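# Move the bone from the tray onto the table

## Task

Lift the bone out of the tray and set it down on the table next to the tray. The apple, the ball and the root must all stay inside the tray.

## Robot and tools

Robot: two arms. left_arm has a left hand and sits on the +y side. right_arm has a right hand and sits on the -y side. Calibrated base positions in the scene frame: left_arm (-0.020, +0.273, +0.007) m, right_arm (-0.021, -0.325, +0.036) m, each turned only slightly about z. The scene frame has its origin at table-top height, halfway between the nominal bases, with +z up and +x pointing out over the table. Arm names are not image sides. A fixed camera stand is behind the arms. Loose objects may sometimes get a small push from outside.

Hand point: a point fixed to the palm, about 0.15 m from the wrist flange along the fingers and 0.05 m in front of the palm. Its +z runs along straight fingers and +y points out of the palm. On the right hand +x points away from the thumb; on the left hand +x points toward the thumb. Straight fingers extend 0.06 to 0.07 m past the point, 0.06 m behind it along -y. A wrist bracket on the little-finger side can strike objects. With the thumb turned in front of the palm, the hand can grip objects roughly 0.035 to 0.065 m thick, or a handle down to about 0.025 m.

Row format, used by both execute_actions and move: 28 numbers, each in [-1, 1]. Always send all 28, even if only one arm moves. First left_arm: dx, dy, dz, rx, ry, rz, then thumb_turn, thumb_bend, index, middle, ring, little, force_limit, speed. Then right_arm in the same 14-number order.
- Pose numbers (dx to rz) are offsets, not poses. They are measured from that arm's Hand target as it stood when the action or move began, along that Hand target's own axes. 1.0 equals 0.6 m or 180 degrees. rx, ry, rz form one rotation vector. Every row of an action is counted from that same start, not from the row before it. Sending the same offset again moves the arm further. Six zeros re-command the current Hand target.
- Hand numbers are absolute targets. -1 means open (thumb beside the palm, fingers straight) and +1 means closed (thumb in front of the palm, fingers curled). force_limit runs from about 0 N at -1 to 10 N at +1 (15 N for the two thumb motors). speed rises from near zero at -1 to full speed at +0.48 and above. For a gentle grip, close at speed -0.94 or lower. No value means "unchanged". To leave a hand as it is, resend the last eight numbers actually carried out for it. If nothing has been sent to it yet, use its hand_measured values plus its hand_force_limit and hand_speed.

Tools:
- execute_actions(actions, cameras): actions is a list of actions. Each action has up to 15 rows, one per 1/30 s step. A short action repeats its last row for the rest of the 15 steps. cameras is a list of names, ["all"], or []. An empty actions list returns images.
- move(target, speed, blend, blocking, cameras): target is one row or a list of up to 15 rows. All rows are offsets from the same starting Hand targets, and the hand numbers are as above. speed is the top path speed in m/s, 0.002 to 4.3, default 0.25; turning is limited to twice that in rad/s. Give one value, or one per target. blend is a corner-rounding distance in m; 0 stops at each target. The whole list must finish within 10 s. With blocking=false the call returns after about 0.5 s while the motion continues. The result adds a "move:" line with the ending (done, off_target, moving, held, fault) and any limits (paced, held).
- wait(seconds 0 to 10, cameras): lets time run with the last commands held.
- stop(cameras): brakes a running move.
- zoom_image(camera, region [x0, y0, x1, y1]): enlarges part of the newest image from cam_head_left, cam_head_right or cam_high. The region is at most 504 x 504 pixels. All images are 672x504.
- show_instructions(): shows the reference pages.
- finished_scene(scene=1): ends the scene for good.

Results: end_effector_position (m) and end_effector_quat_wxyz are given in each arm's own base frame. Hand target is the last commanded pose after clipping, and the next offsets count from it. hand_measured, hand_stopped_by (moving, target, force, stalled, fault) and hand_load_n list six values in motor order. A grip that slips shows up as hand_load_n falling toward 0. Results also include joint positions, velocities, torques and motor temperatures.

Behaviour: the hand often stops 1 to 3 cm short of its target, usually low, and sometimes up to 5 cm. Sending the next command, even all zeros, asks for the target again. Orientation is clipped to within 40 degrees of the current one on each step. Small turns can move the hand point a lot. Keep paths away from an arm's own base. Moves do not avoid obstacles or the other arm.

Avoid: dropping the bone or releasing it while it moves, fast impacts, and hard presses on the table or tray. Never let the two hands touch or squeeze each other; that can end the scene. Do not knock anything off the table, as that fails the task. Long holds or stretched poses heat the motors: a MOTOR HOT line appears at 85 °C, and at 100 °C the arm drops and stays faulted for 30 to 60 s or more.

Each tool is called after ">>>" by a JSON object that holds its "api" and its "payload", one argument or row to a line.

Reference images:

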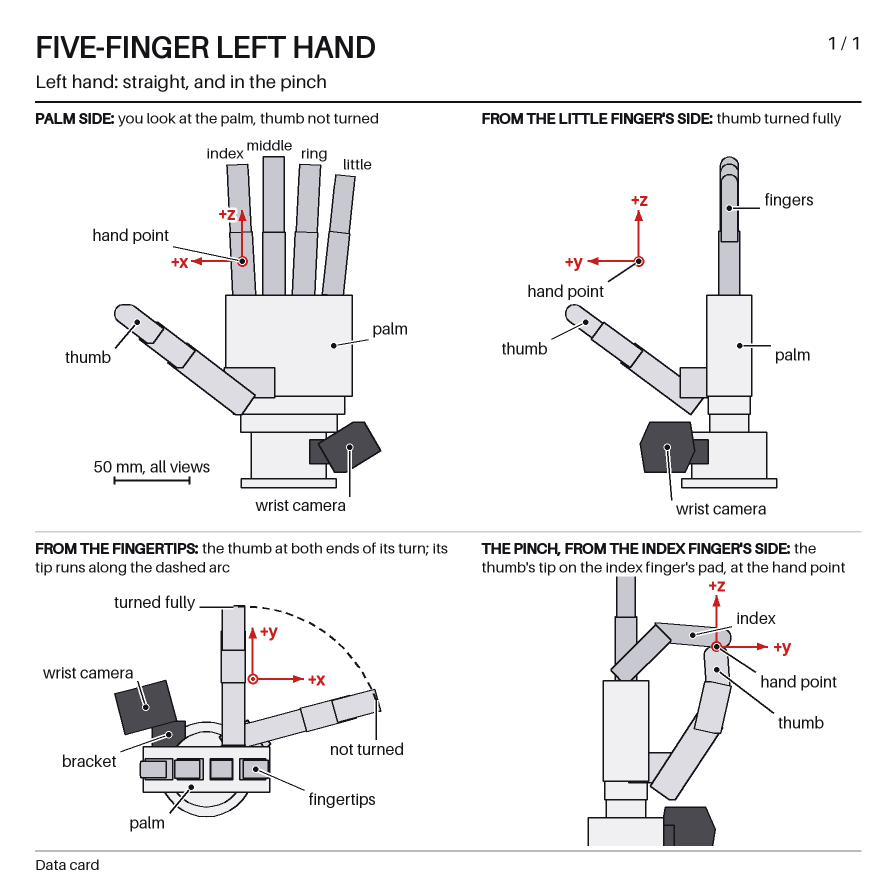

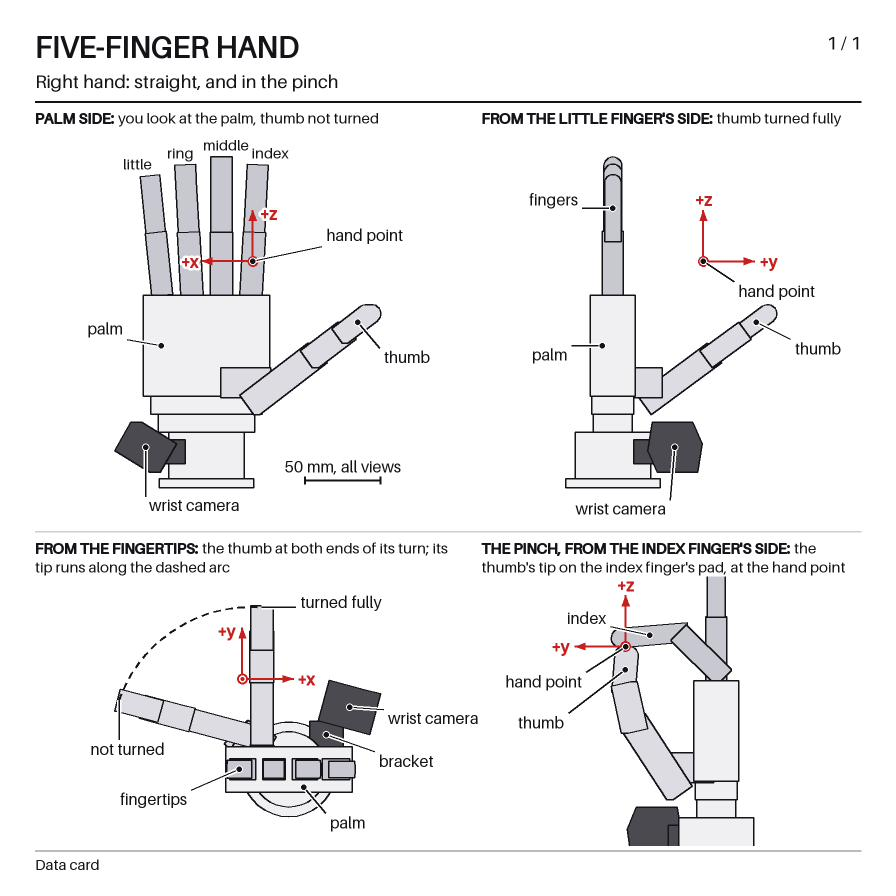

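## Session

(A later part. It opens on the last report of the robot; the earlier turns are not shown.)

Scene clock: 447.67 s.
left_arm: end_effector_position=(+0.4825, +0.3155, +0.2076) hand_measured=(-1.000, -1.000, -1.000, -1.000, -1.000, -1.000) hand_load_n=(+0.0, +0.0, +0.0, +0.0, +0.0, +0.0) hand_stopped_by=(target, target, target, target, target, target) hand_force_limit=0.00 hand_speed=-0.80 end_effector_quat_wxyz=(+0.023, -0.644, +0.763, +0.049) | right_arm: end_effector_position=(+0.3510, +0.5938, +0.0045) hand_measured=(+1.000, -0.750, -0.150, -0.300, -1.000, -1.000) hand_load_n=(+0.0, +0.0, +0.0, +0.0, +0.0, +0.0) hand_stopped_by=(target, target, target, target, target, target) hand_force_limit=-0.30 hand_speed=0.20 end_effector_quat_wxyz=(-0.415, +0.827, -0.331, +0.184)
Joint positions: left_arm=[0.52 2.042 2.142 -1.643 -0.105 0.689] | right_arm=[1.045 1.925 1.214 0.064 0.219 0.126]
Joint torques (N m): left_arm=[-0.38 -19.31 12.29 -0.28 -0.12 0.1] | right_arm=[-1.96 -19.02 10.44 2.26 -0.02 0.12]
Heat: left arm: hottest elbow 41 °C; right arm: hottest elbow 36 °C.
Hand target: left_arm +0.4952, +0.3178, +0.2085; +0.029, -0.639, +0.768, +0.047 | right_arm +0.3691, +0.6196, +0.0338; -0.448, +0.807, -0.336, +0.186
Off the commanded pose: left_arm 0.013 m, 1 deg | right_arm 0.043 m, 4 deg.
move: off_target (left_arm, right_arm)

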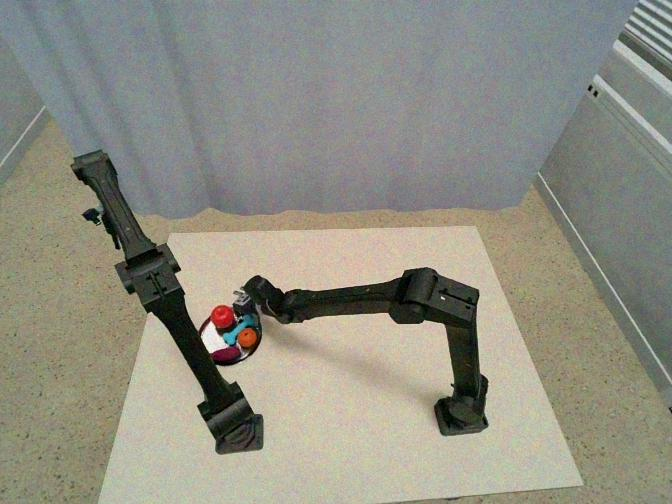

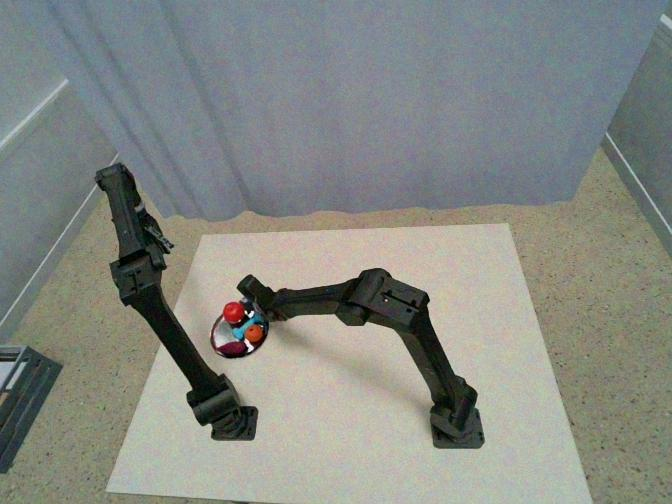

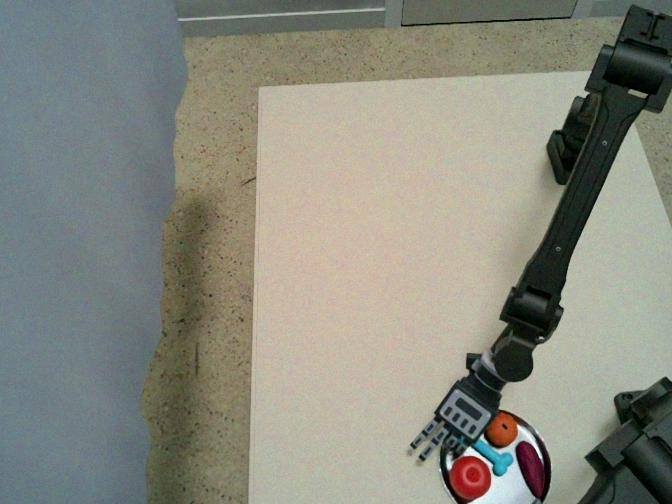

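>>> {"api": "move", "payload": {
  "target": [0, 0, 0, 0, 0, 0, -1, -1, -1, -1, -1, -1, 0.0, -0.8, 0.0107, 0.0223, -0.0013, 0, 0, 0, 1, -0.75, -0.15, -0.3, -1, -1, -0.3, 0.2],
  "speed": 0.05,
  "cameras": ["all"]
}}

>>> {"api": "zoom_image", "payload": {
  "camera": "cam_head_left",
  "region": [225, 295, 275, 345]
}}

>>> {"api": "zoom_image", "payload": {
  "camera": "cam_high",
  "region": [440, 410, 500, 460]
}}

Scene clock: 458.43 s.
left_arm: end_effector_position=(+0.4825, +0.3155, +0.2076) hand_measured=(-1.000, -1.000, -1.000, -1.000, -1.000, -1.000) hand_load_n=(+0.0, +0.0, +0.0, +0.0, +0.0, +0.0) hand_stopped_by=(target, target, target, target, target, target) hand_force_limit=0.00 hand_speed=-0.80 end_effector_quat_wxyz=(+0.023, -0.644, +0.763, +0.049) | right_arm: end_effector_position=(+0.3575, +0.5985, +0.0110) hand_measured=(+1.000, -0.750, -0.150, -0.300, -1.000, -1.000) hand_load_n=(+0.0, +0.0, +0.0, +0.0, -0.5, +0.0) hand_stopped_by=(target, target, target, target, target, target) hand_force_limit=-0.30 hand_speed=0.20 end_effector_quat_wxyz=(-0.431, +0.819, -0.332, +0.185)
Joint positions: left_arm=[0.52 2.042 2.142 -1.643 -0.105 0.689] | right_arm=[1.039 1.925 1.214 0.1 0.214 0.126]
Joint torques (N m): left_arm=[-0.44 -19.37 12.29 -0.28 -0.12 0.1] | right_arm=[-2.26 -18.73 8.29 2.28 -0.03 0.08]
Heat: left arm: hottest elbow 41 °C; right arm: hottest elbow 36 °C.
Hand target: left_arm +0.4952, +0.3178, +0.2085; +0.029, -0.639, +0.768, +0.047 | right_arm +0.3681, +0.6096, +0.0230; -0.448, +0.807, -0.336, +0.187
Off the commanded pose: left_arm 0.013 m, 1 deg | right_arm 0.019 m, 2 deg.
move: off_target (left_arm, right_arm)

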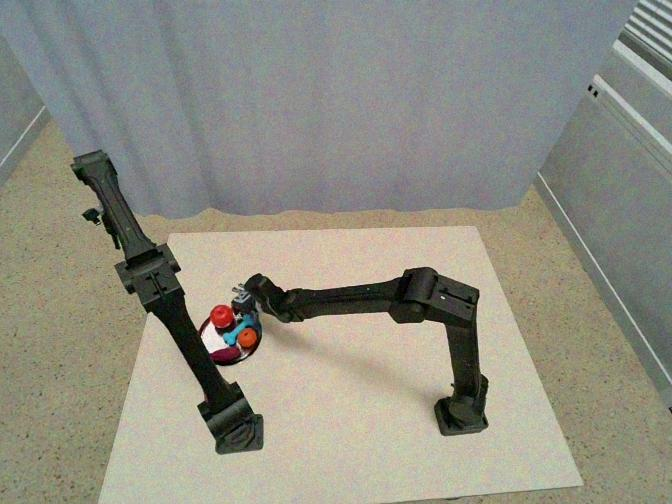

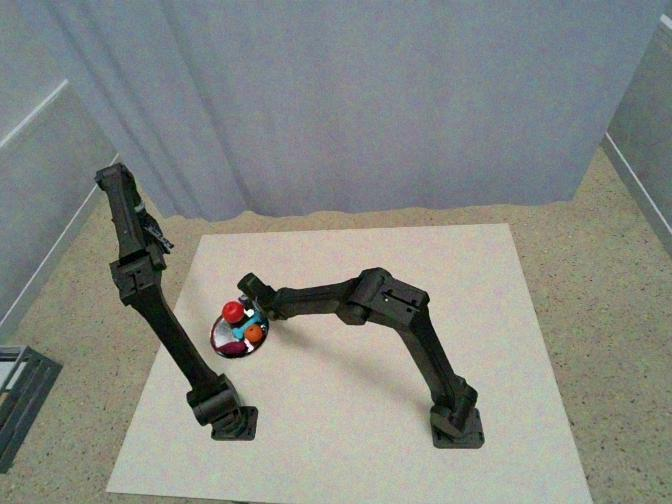

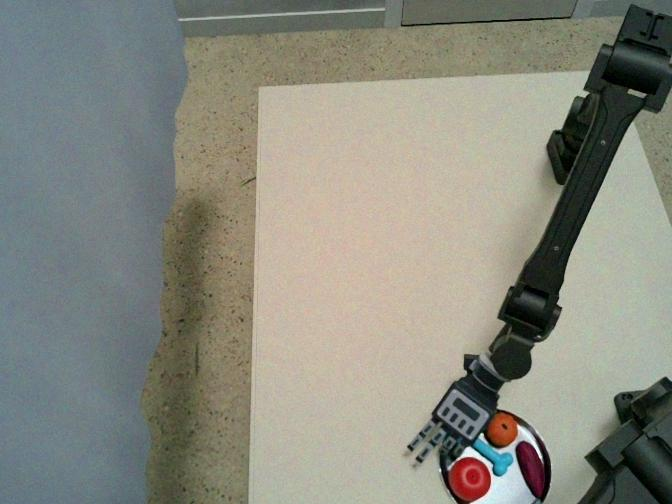

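Scaled by 10.080 from the camera's 672x504 image, which has a finer 960x720 frame.

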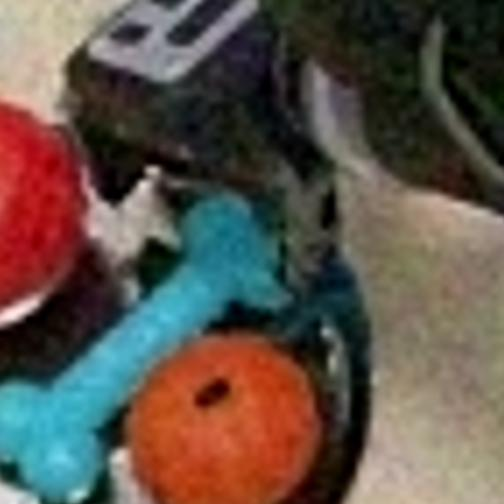

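Scaled by 8.400 from the camera's 672x504 image, which has a finer 960x720 frame.

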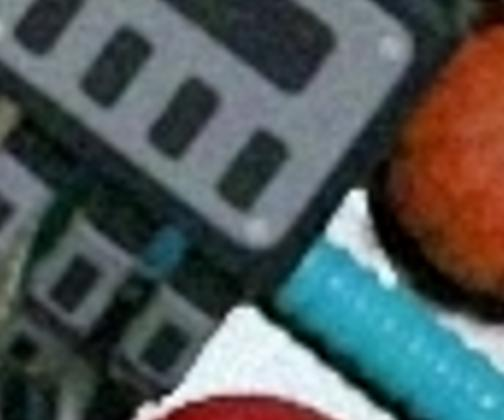

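>>> {"api": "move", "payload": {
  "target": [0, 0, 0, 0, 0, 0, -1, -1, -1, -1, -1, -1, 0.0, -0.8, 0.006, 0.0352, -0.003, 0, 0, 0, 1, -0.75, -0.15, -0.3, -1, -1, -0.3, 0.2],
  "speed": 0.05,
  "cameras": ["all"]
}}

>>> {"api": "zoom_image", "payload": {
  "camera": "cam_head_left",
  "region": [225, 295, 275, 345]
}}

>>> {"api": "zoom_image", "payload": {
  "camera": "cam_high",
  "region": [440, 410, 500, 460]
}}

Scene clock: 503.97 s.
left_arm: end_effector_position=(+0.4825, +0.3155, +0.2076) hand_measured=(-1.000, -1.000, -1.000, -1.000, -1.000, -1.000) hand_load_n=(+0.0, +0.0, +0.0, +0.0, +0.0, +0.0) hand_stopped_by=(target, target, target, target, target, target) hand_force_limit=0.00 hand_speed=-0.80 end_effector_quat_wxyz=(+0.023, -0.644, +0.763, +0.049) | right_arm: end_effector_position=(+0.3594, +0.6016, +0.0127) hand_measured=(+1.000, -0.750, -0.150, -0.300, -1.000, -1.000) hand_load_n=(+0.0, +0.0, +0.0, +0.0, +0.0, +0.0) hand_stopped_by=(target, target, target, target, target, target) hand_force_limit=-0.30 hand_speed=0.20 end_effector_quat_wxyz=(-0.449, +0.809, -0.330, +0.188)
Joint positions: left_arm=[0.52 2.042 2.142 -1.643 -0.105 0.689] | right_arm=[1.038 1.927 1.195 0.163 0.213 0.126]
Joint torques (N m): left_arm=[-0.44 -19.31 12.3 -0.28 -0.12 0.11] | right_arm=[-2.08 -18.32 5.94 2.09 -0.02 0.09]
Heat: left arm: hottest elbow 42 °C; right arm: hottest elbow 35 °C.
Hand target: left_arm +0.4952, +0.3178, +0.2085; +0.029, -0.639, +0.768, +0.047 | right_arm +0.3617, +0.5980, +0.0058; -0.448, +0.807, -0.336, +0.187
Off the commanded pose: left_arm 0.013 m, 1 deg | right_arm 0.008 m, 1 deg.
move: off_target (left_arm)

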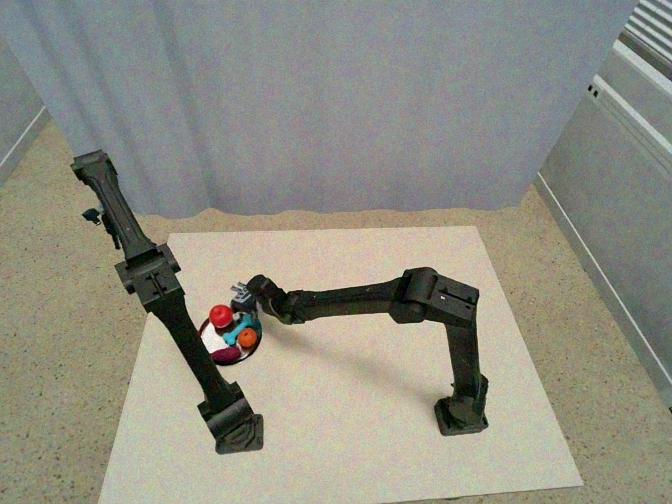

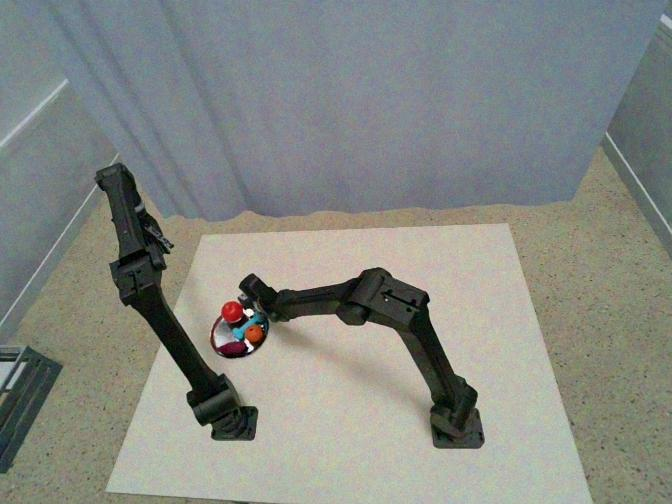

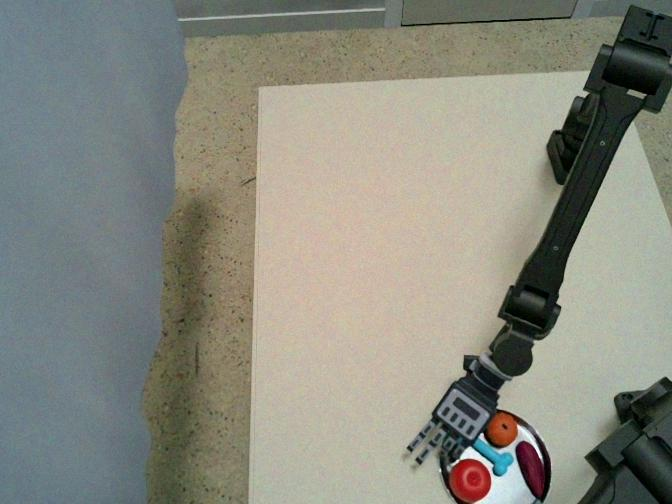

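Scaled by 10.080 from the camera's 672x504 image, which has a finer 960x720 frame.

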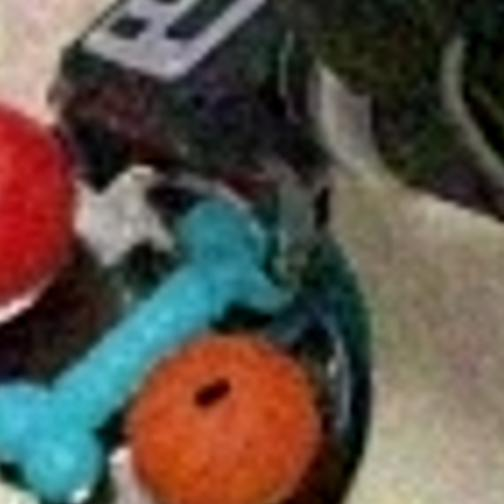

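Scaled by 8.400 from the camera's 672x504 image, which has a finer 960x720 frame.

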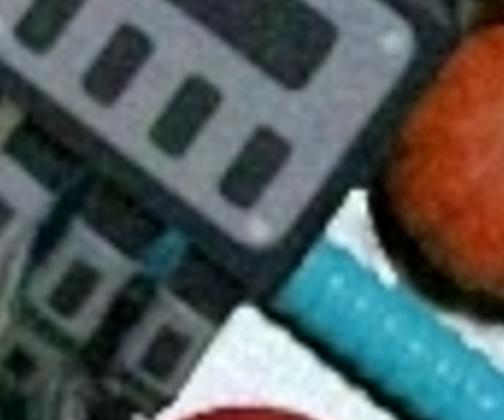

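>>> {"api": "zoom_image", "payload": {
  "camera": "cam_head_left",
  "region": [190, 290, 280, 370]
}}

>>> {"api": "zoom_image", "payload": {
  "camera": "cam_high",
  "region": [426, 394, 556, 504]
}}

>>> {"api": "zoom_image", "payload": {
  "camera": "cam_head_right",
  "region": [205, 290, 285, 360]
}}

Scaled by 5.600 from the camera's 672x504 image, which has a finer 960x720 frame.

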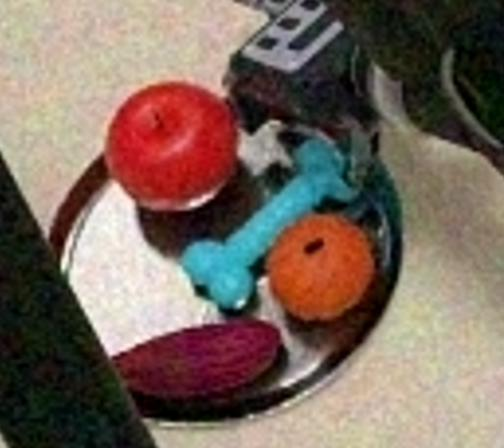

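Scaled by 3.877 from the camera's 672x504 image, which has a finer 960x720 frame.

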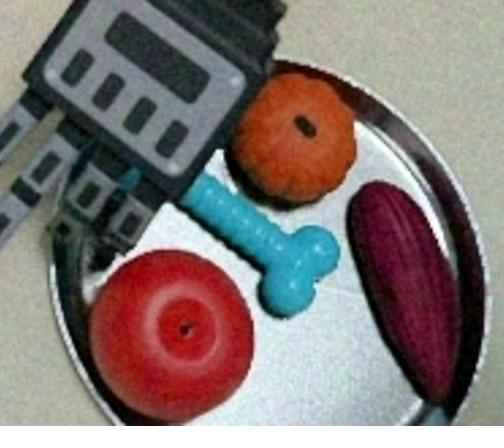

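Scaled by 6.300 from the camera's 672x504 image, which has a finer 960x720 frame.

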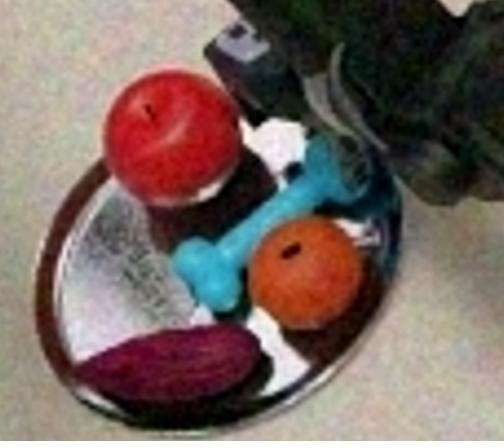

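>>> {"api": "move", "payload": {
  "target": [
    [0, 0, 0, 0, 0, 0, -1, -1, -1, -1, -1, -1, 0.0, -0.8, 0.009, -0.0877, -0.1248, 0, 0, 0, 1, -0.75, -0.15, -0.3, -1, -1, -0.3, 0.2],
    [0, 0, 0, 0, 0, 0, -1, -1, -1, -1, -1, -1, 0.0, -0.8, -0.0077, -0.0905, -0.0412, 0, 0, 0, 1, -0.75, -0.15, -0.3, -1, -1, -0.3, 0.2]
  ],
  "speed": 0.08,
  "cameras": ["all"]
}}

>>> {"api": "zoom_image", "payload": {
  "camera": "cam_head_left",
  "region": [190, 290, 280, 370]
}}

>>> {"api": "zoom_image", "payload": {
  "camera": "cam_high",
  "region": [426, 394, 556, 504]
}}

>>> {"api": "zoom_image", "payload": {
  "camera": "cam_head_right",
  "region": [205, 290, 285, 360]
}}

Scene clock: 541.10 s.
left_arm: end_effector_position=(+0.4825, +0.3155, +0.2076) hand_measured=(-1.000, -1.000, -1.000, -1.000, -1.000, -1.000) hand_load_n=(+0.0, +0.0, +0.0, +0.0, +0.0, +0.0) hand_stopped_by=(target, target, target, target, target, target) hand_force_limit=0.00 hand_speed=-0.80 end_effector_quat_wxyz=(+0.023, -0.644, +0.763, +0.049) | right_arm: end_effector_position=(+0.3490, +0.5831, +0.0383) hand_measured=(+1.000, -0.750, -0.150, -0.300, -1.000, -1.000) hand_load_n=(+0.0, +0.0, +0.0, +0.0, +0.0, +0.0) hand_stopped_by=(target, target, target, target, target, target) hand_force_limit=-0.30 hand_speed=0.20 end_effector_quat_wxyz=(-0.420, +0.824, -0.333, +0.184)
Joint positions: left_arm=[0.52 2.042 2.142 -1.643 -0.105 0.689] | right_arm=[1.038 1.846 1.194 0.017 0.215 0.126]
Joint torques (N m): left_arm=[-0.44 -19.37 12.3 -0.27 -0.12 0.11] | right_arm=[-1.61 -17.9 10.77 2 0.05 0.11]
Heat: left arm: hottest elbow 42 °C; right arm: hottest shoulder 34 °C.
Hand target: left_arm +0.4952, +0.3178, +0.2085; +0.029, -0.639, +0.768, +0.047 | right_arm +0.3639, +0.6068, +0.0649; -0.448, +0.807, -0.336, +0.187
Off the commanded pose: left_arm 0.013 m, 1 deg | right_arm 0.039 m, 4 deg.
move: off_target (left_arm, right_arm)

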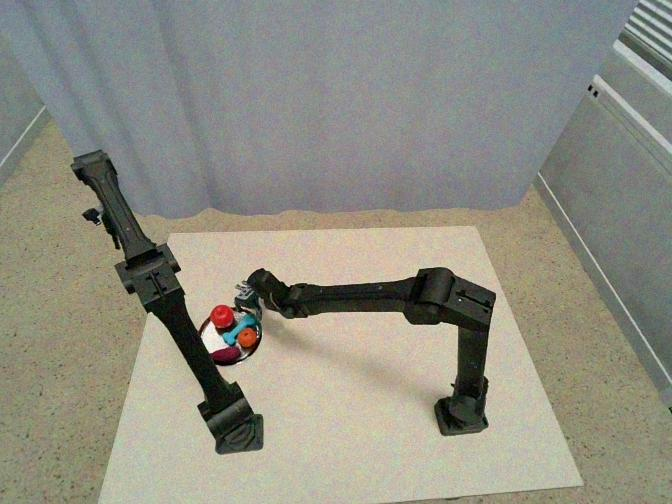

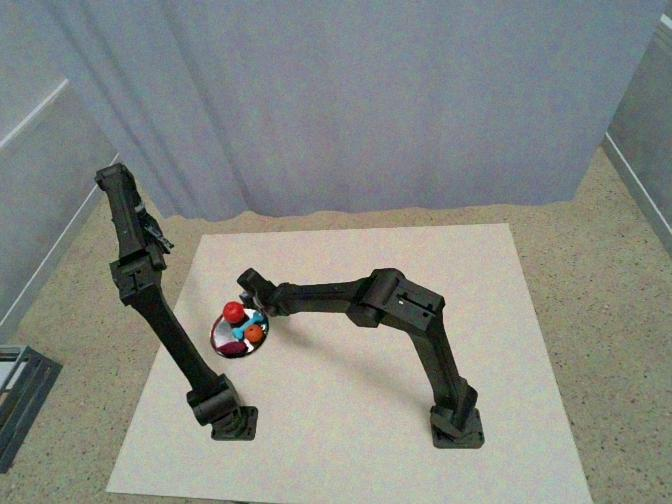

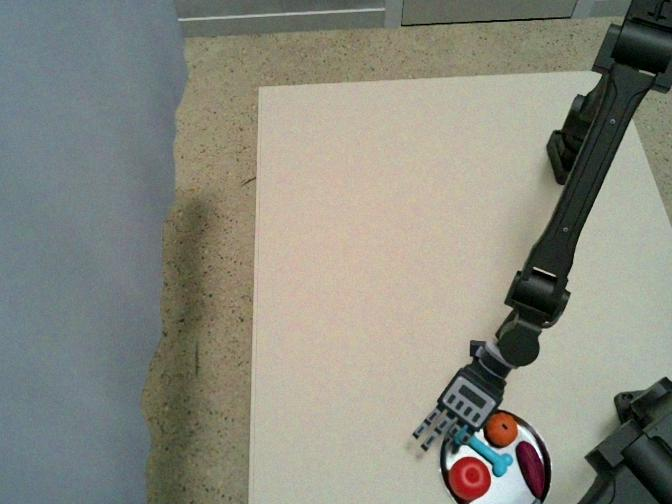

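Scaled by 5.600 from the camera's 672x504 image, which has a finer 960x720 frame.

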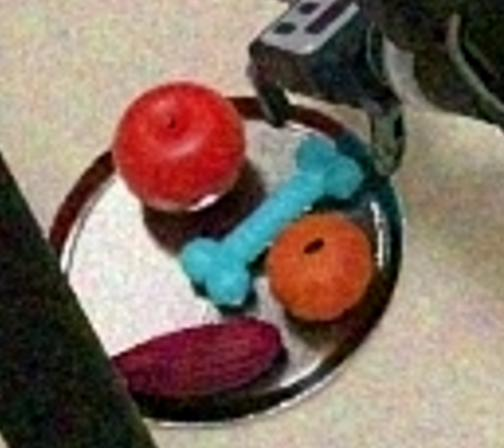

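Scaled by 3.877 from the camera's 672x504 image, which has a finer 960x720 frame.

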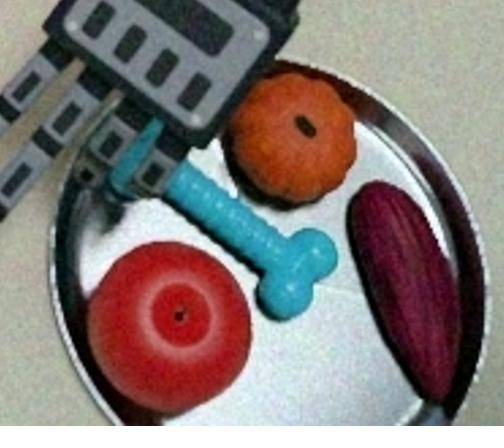

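Scaled by 6.300 from the camera's 672x504 image, which has a finer 960x720 frame.

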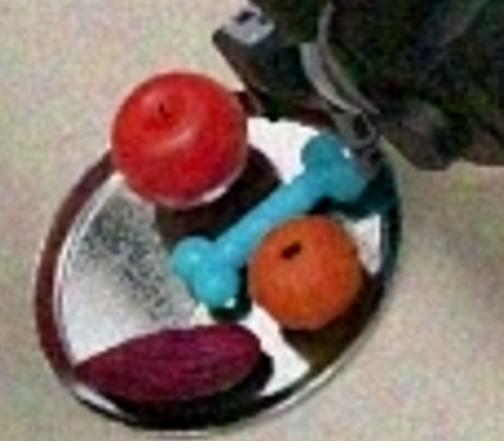

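>>> {"api": "move", "payload": {
  "target": [0, 0, 0, 0, 0, 0, -1, -1, -1, -1, -1, -1, 0.0, -0.8, -0.0155, 0.053, 0.041, 0, 0, 0, 1, -0.75, -0.15, -0.3, -1, -1, -0.3, 0.2],
  "speed": 0.06,
  "cameras": ["all"]
}}

>>> {"api": "zoom_image", "payload": {
  "camera": "cam_head_left",
  "region": [225, 295, 275, 345]
}}

>>> {"api": "zoom_image", "payload": {
  "camera": "cam_high",
  "region": [440, 410, 500, 460]
}}

>>> {"api": "zoom_image", "payload": {
  "camera": "cam_head_right",
  "region": [235, 295, 285, 345]
}}

Scene clock: 562.63 s.
left_arm: end_effector_position=(+0.4825, +0.3155, +0.2076) hand_measured=(-1.000, -1.000, -1.000, -1.000, -1.000, -1.000) hand_load_n=(+0.0, +0.0, +0.0, +0.5, +0.0, +0.0) hand_stopped_by=(target, target, target, target, target, target) hand_force_limit=0.00 hand_speed=-0.80 end_effector_quat_wxyz=(+0.023, -0.644, +0.763, +0.049) | right_arm: end_effector_position=(+0.3520, +0.5902, +0.0041) hand_measured=(+1.000, -0.750, -0.150, -0.300, -1.000, -1.000) hand_load_n=(+0.0, +0.0, +0.0, +0.0, +0.0, +0.0) hand_stopped_by=(target, target, target, target, target, target) hand_force_limit=-0.30 hand_speed=0.20 end_effector_quat_wxyz=(-0.420, +0.823, -0.334, +0.188)
Joint positions: left_arm=[0.52 2.042 2.142 -1.643 -0.105 0.689] | right_arm=[1.043 1.919 1.194 0.093 0.225 0.128]
Joint torques (N m): left_arm=[-0.44 -19.37 12.29 -0.28 -0.12 0.1] | right_arm=[-0.85 -18.43 9.89 2.39 0.1 0.16]
Heat: left arm: hottest elbow 43 °C; right arm: hottest elbow 36 °C.
Hand target: left_arm +0.4952, +0.3178, +0.2085; +0.029, -0.639, +0.768, +0.047 | right_arm +0.3602, +0.6162, +0.0249; -0.448, +0.808, -0.336, +0.187
Off the commanded pose: left_arm 0.013 m, 1 deg | right_arm 0.034 m, 4 deg.
move: off_target (left_arm, right_arm)

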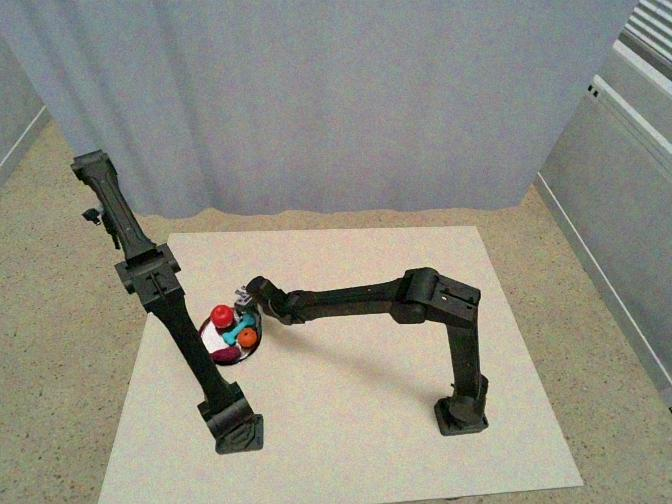

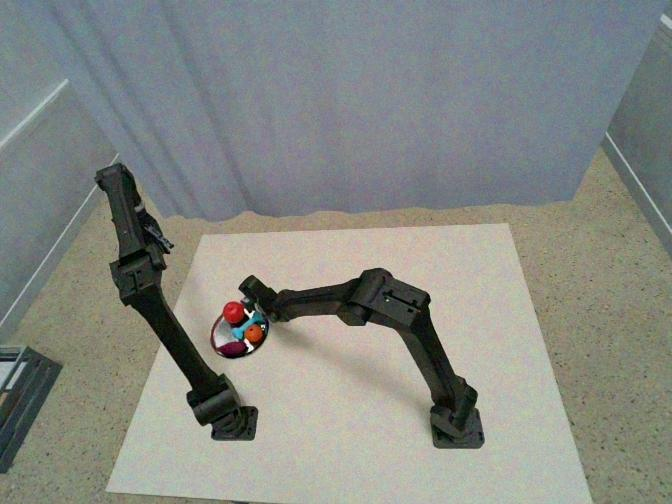

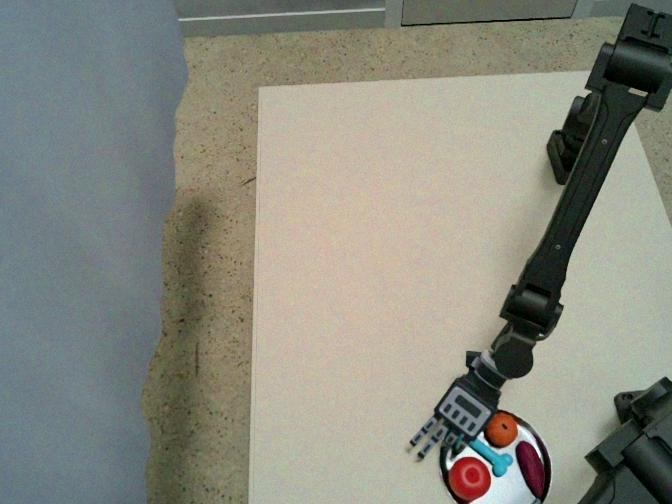

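Scaled by 10.080 from the camera's 672x504 image, which has a finer 960x720 frame.

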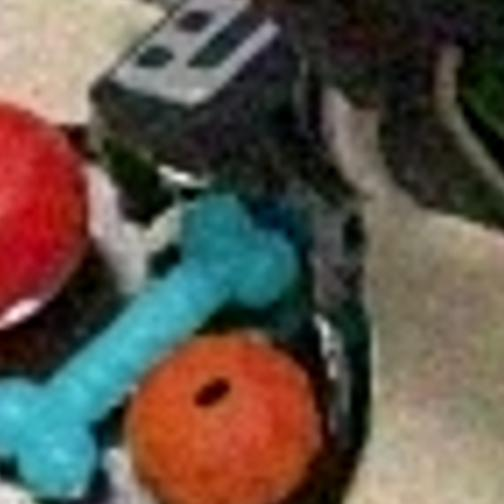

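Scaled by 8.400 from the camera's 672x504 image, which has a finer 960x720 frame.

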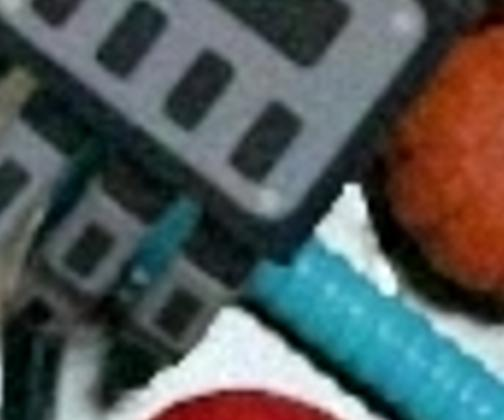

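Scaled by 10.080 from the camera's 672x504 image, which has a finer 960x720 frame.

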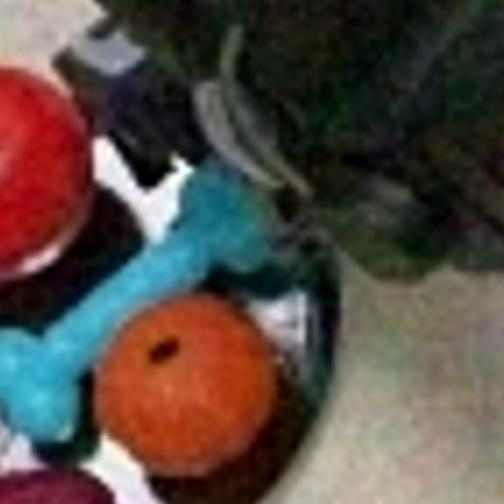

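>>> {"api": "move", "payload": {
  "target": [0, 0, 0, 0, 0, 0, -1, -1, -1, -1, -1, -1, 0.0, -0.8, -0.0103, 0.0155, 0.0095, 0, 0, 0, 1, -0.75, -0.15, -0.3, -1, -1, -0.3, 0.2],
  "speed": 0.05,
  "cameras": ["cam_head_left", "cam_high", "cam_head_right"]
}}

>>> {"api": "zoom_image", "payload": {
  "camera": "cam_head_left",
  "region": [225, 295, 275, 345]
}}

>>> {"api": "zoom_image", "payload": {
  "camera": "cam_high",
  "region": [440, 410, 500, 460]
}}

Scene clock: 572.57 s.
left_arm: end_effector_position=(+0.4825, +0.3155, +0.2076) hand_measured=(-1.000, -1.000, -1.000, -1.000, -1.000, -1.000) hand_load_n=(+0.0, +0.0, +0.0, +0.0, +0.0, +0.0) hand_stopped_by=(target, target, target, target, target, target) hand_force_limit=0.00 hand_speed=-0.80 end_effector_quat_wxyz=(+0.023, -0.644, +0.763, +0.049) | right_arm: end_effector_position=(+0.3481, +0.5958, -0.0026) hand_measured=(+1.000, -0.750, -0.150, -0.300, -1.000, -1.000) hand_load_n=(+0.0, +0.0, +0.0, +0.0, +0.0, -0.5) hand_stopped_by=(target, target, target, target, target, target) hand_force_limit=-0.30 hand_speed=0.20 end_effector_quat_wxyz=(-0.424, +0.821, -0.333, +0.188)
Joint positions: left_arm=[0.52 2.042 2.142 -1.643 -0.105 0.689] | right_arm=[1.053 1.936 1.194 0.116 0.233 0.135]
Joint torques (N m): left_arm=[-0.44 -19.31 12.3 -0.28 -0.12 0.1] | right_arm=[-0.97 -17.9 9.81 2.17 0.13 0.15]
Heat: left arm: hottest elbow 43 °C; right arm: hottest elbow 37 °C.
Hand target: left_arm +0.4952, +0.3178, +0.2085; +0.029, -0.639, +0.768, +0.047 | right_arm +0.3559, +0.6204, +0.0139; -0.448, +0.807, -0.336, +0.187
Off the commanded pose: left_arm 0.013 m, 1 deg | right_arm 0.031 m, 3 deg.
move: off_target (left_arm, right_arm)

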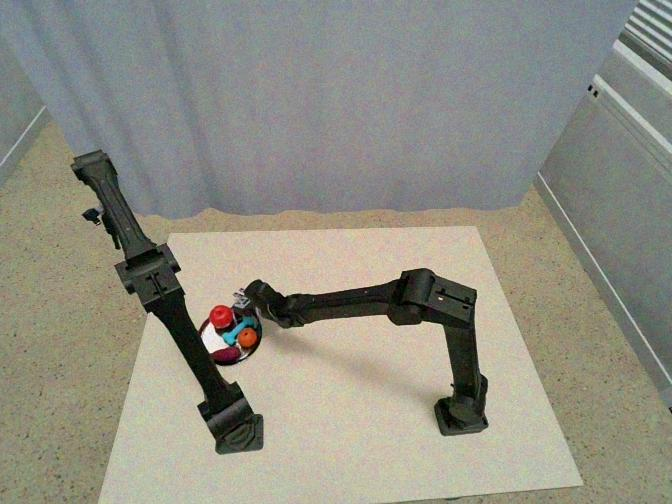

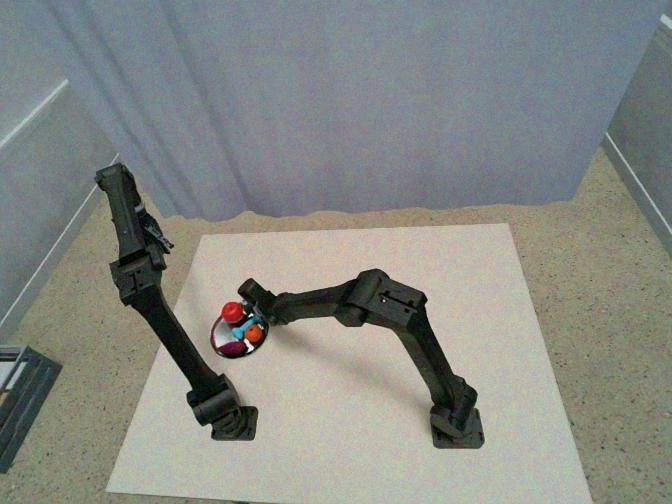

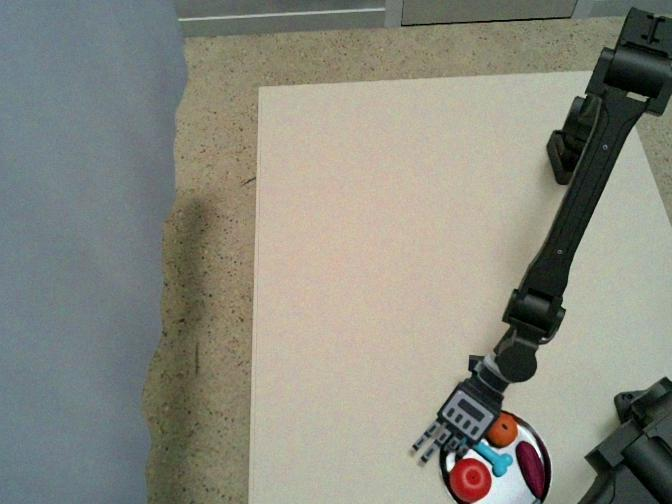

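Scaled by 10.080 from the camera's 672x504 image, which has a finer 960x720 frame.

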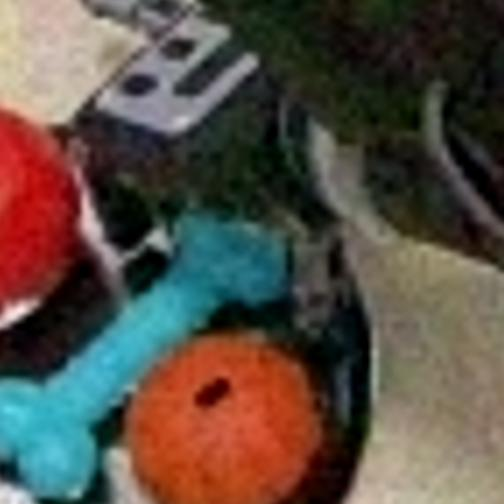

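Scaled by 8.400 from the camera's 672x504 image, which has a finer 960x720 frame.

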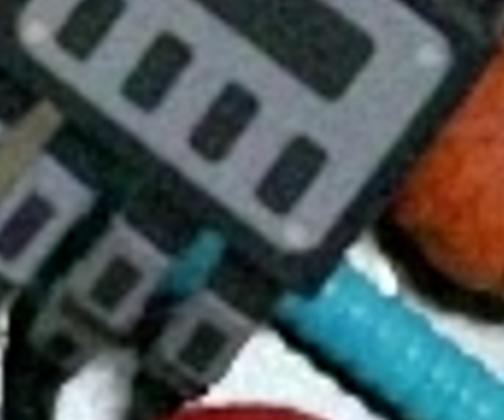

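>>> {"api": "move", "payload": {
  "target": [0, 0, 0, 0, 0, 0, -1, -1, -1, -1, -1, -1, 0.0, -0.8, 0.0028, 0.0253, 0.0037, 0, 0, 0, 1, -0.75, -0.15, -0.3, -1, -1, -0.3, 0.2],
  "speed": 0.04,
  "cameras": ["cam_head_left", "cam_high", "cam_head_right"]
}}

>>> {"api": "zoom_image", "payload": {
  "camera": "cam_head_left",
  "region": [225, 295, 275, 345]
}}

>>> {"api": "zoom_image", "payload": {
  "camera": "cam_high",
  "region": [440, 410, 500, 460]
}}

Scene clock: 591.57 s.
left_arm: end_effector_position=(+0.4825, +0.3155, +0.2076) hand_measured=(-1.000, -1.000, -1.000, -1.000, -1.000, -1.000) hand_load_n=(+0.0, +0.0, +0.0, +0.0, +0.0, +0.0) hand_stopped_by=(target, target, target, target, target, target) hand_force_limit=0.00 hand_speed=-0.80 end_effector_quat_wxyz=(+0.023, -0.644, +0.763, +0.049) | right_arm: end_effector_position=(+0.3502, +0.6018, -0.0041) hand_measured=(+1.000, -0.750, -0.150, -0.300, -1.000, -1.000) hand_load_n=(+0.0, +0.0, +0.0, -0.5, -0.5, +0.0) hand_stopped_by=(target, target, target, target, target, target) hand_force_limit=-0.30 hand_speed=0.20 end_effector_quat_wxyz=(-0.436, +0.815, -0.333, +0.189)
Joint positions: left_arm=[0.52 2.042 2.142 -1.643 -0.105 0.689] | right_arm=[1.055 1.95 1.194 0.156 0.233 0.136]
Joint torques (N m): left_arm=[-0.44 -19.37 12.29 -0.27 -0.12 0.1] | right_arm=[-1.03 -17.96 8.05 2.18 0.15 0.14]
Heat: left arm: hottest elbow 43 °C; right arm: hottest elbow 37 °C.
Hand target: left_arm +0.4952, +0.3178, +0.2085; +0.029, -0.639, +0.768, +0.047 | right_arm +0.3527, +0.6150, +0.0000; -0.448, +0.807, -0.336, +0.187
Off the commanded pose: left_arm 0.013 m, 1 deg | right_arm 0.014 m, 2 deg.
move: off_target (left_arm, right_arm)

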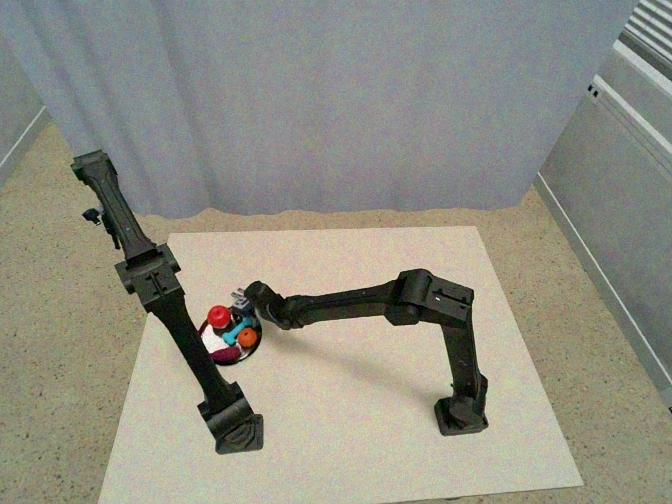

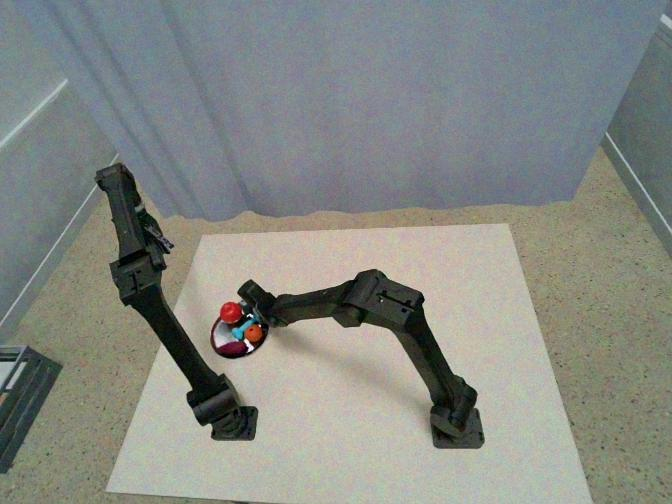

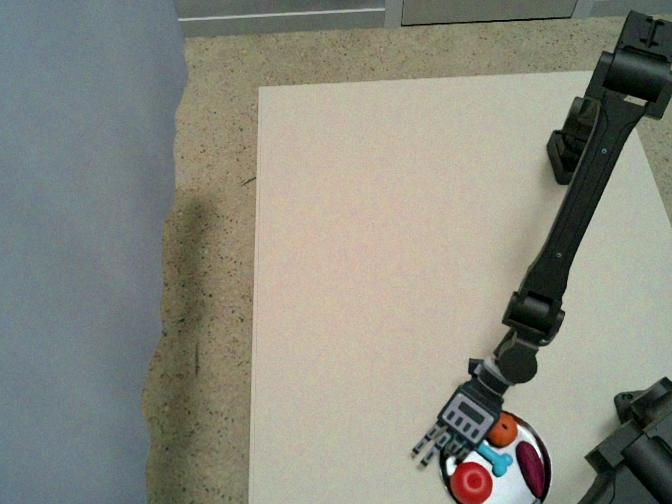

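Scaled by 10.080 from the camera's 672x504 image, which has a finer 960x720 frame.

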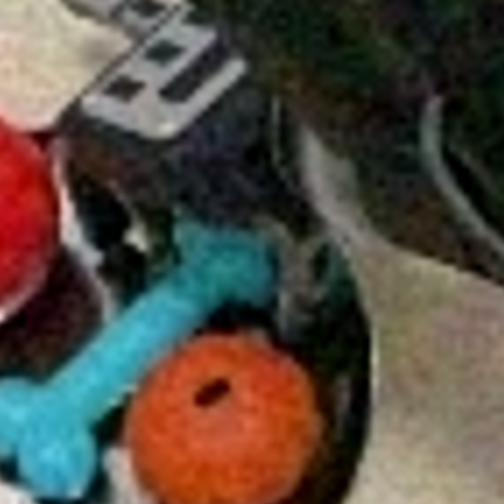

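Scaled by 8.400 from the camera's 672x504 image, which has a finer 960x720 frame.

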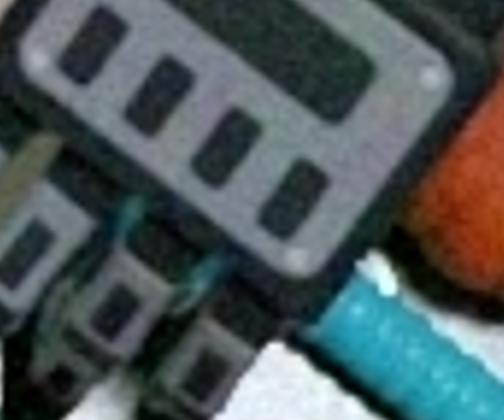

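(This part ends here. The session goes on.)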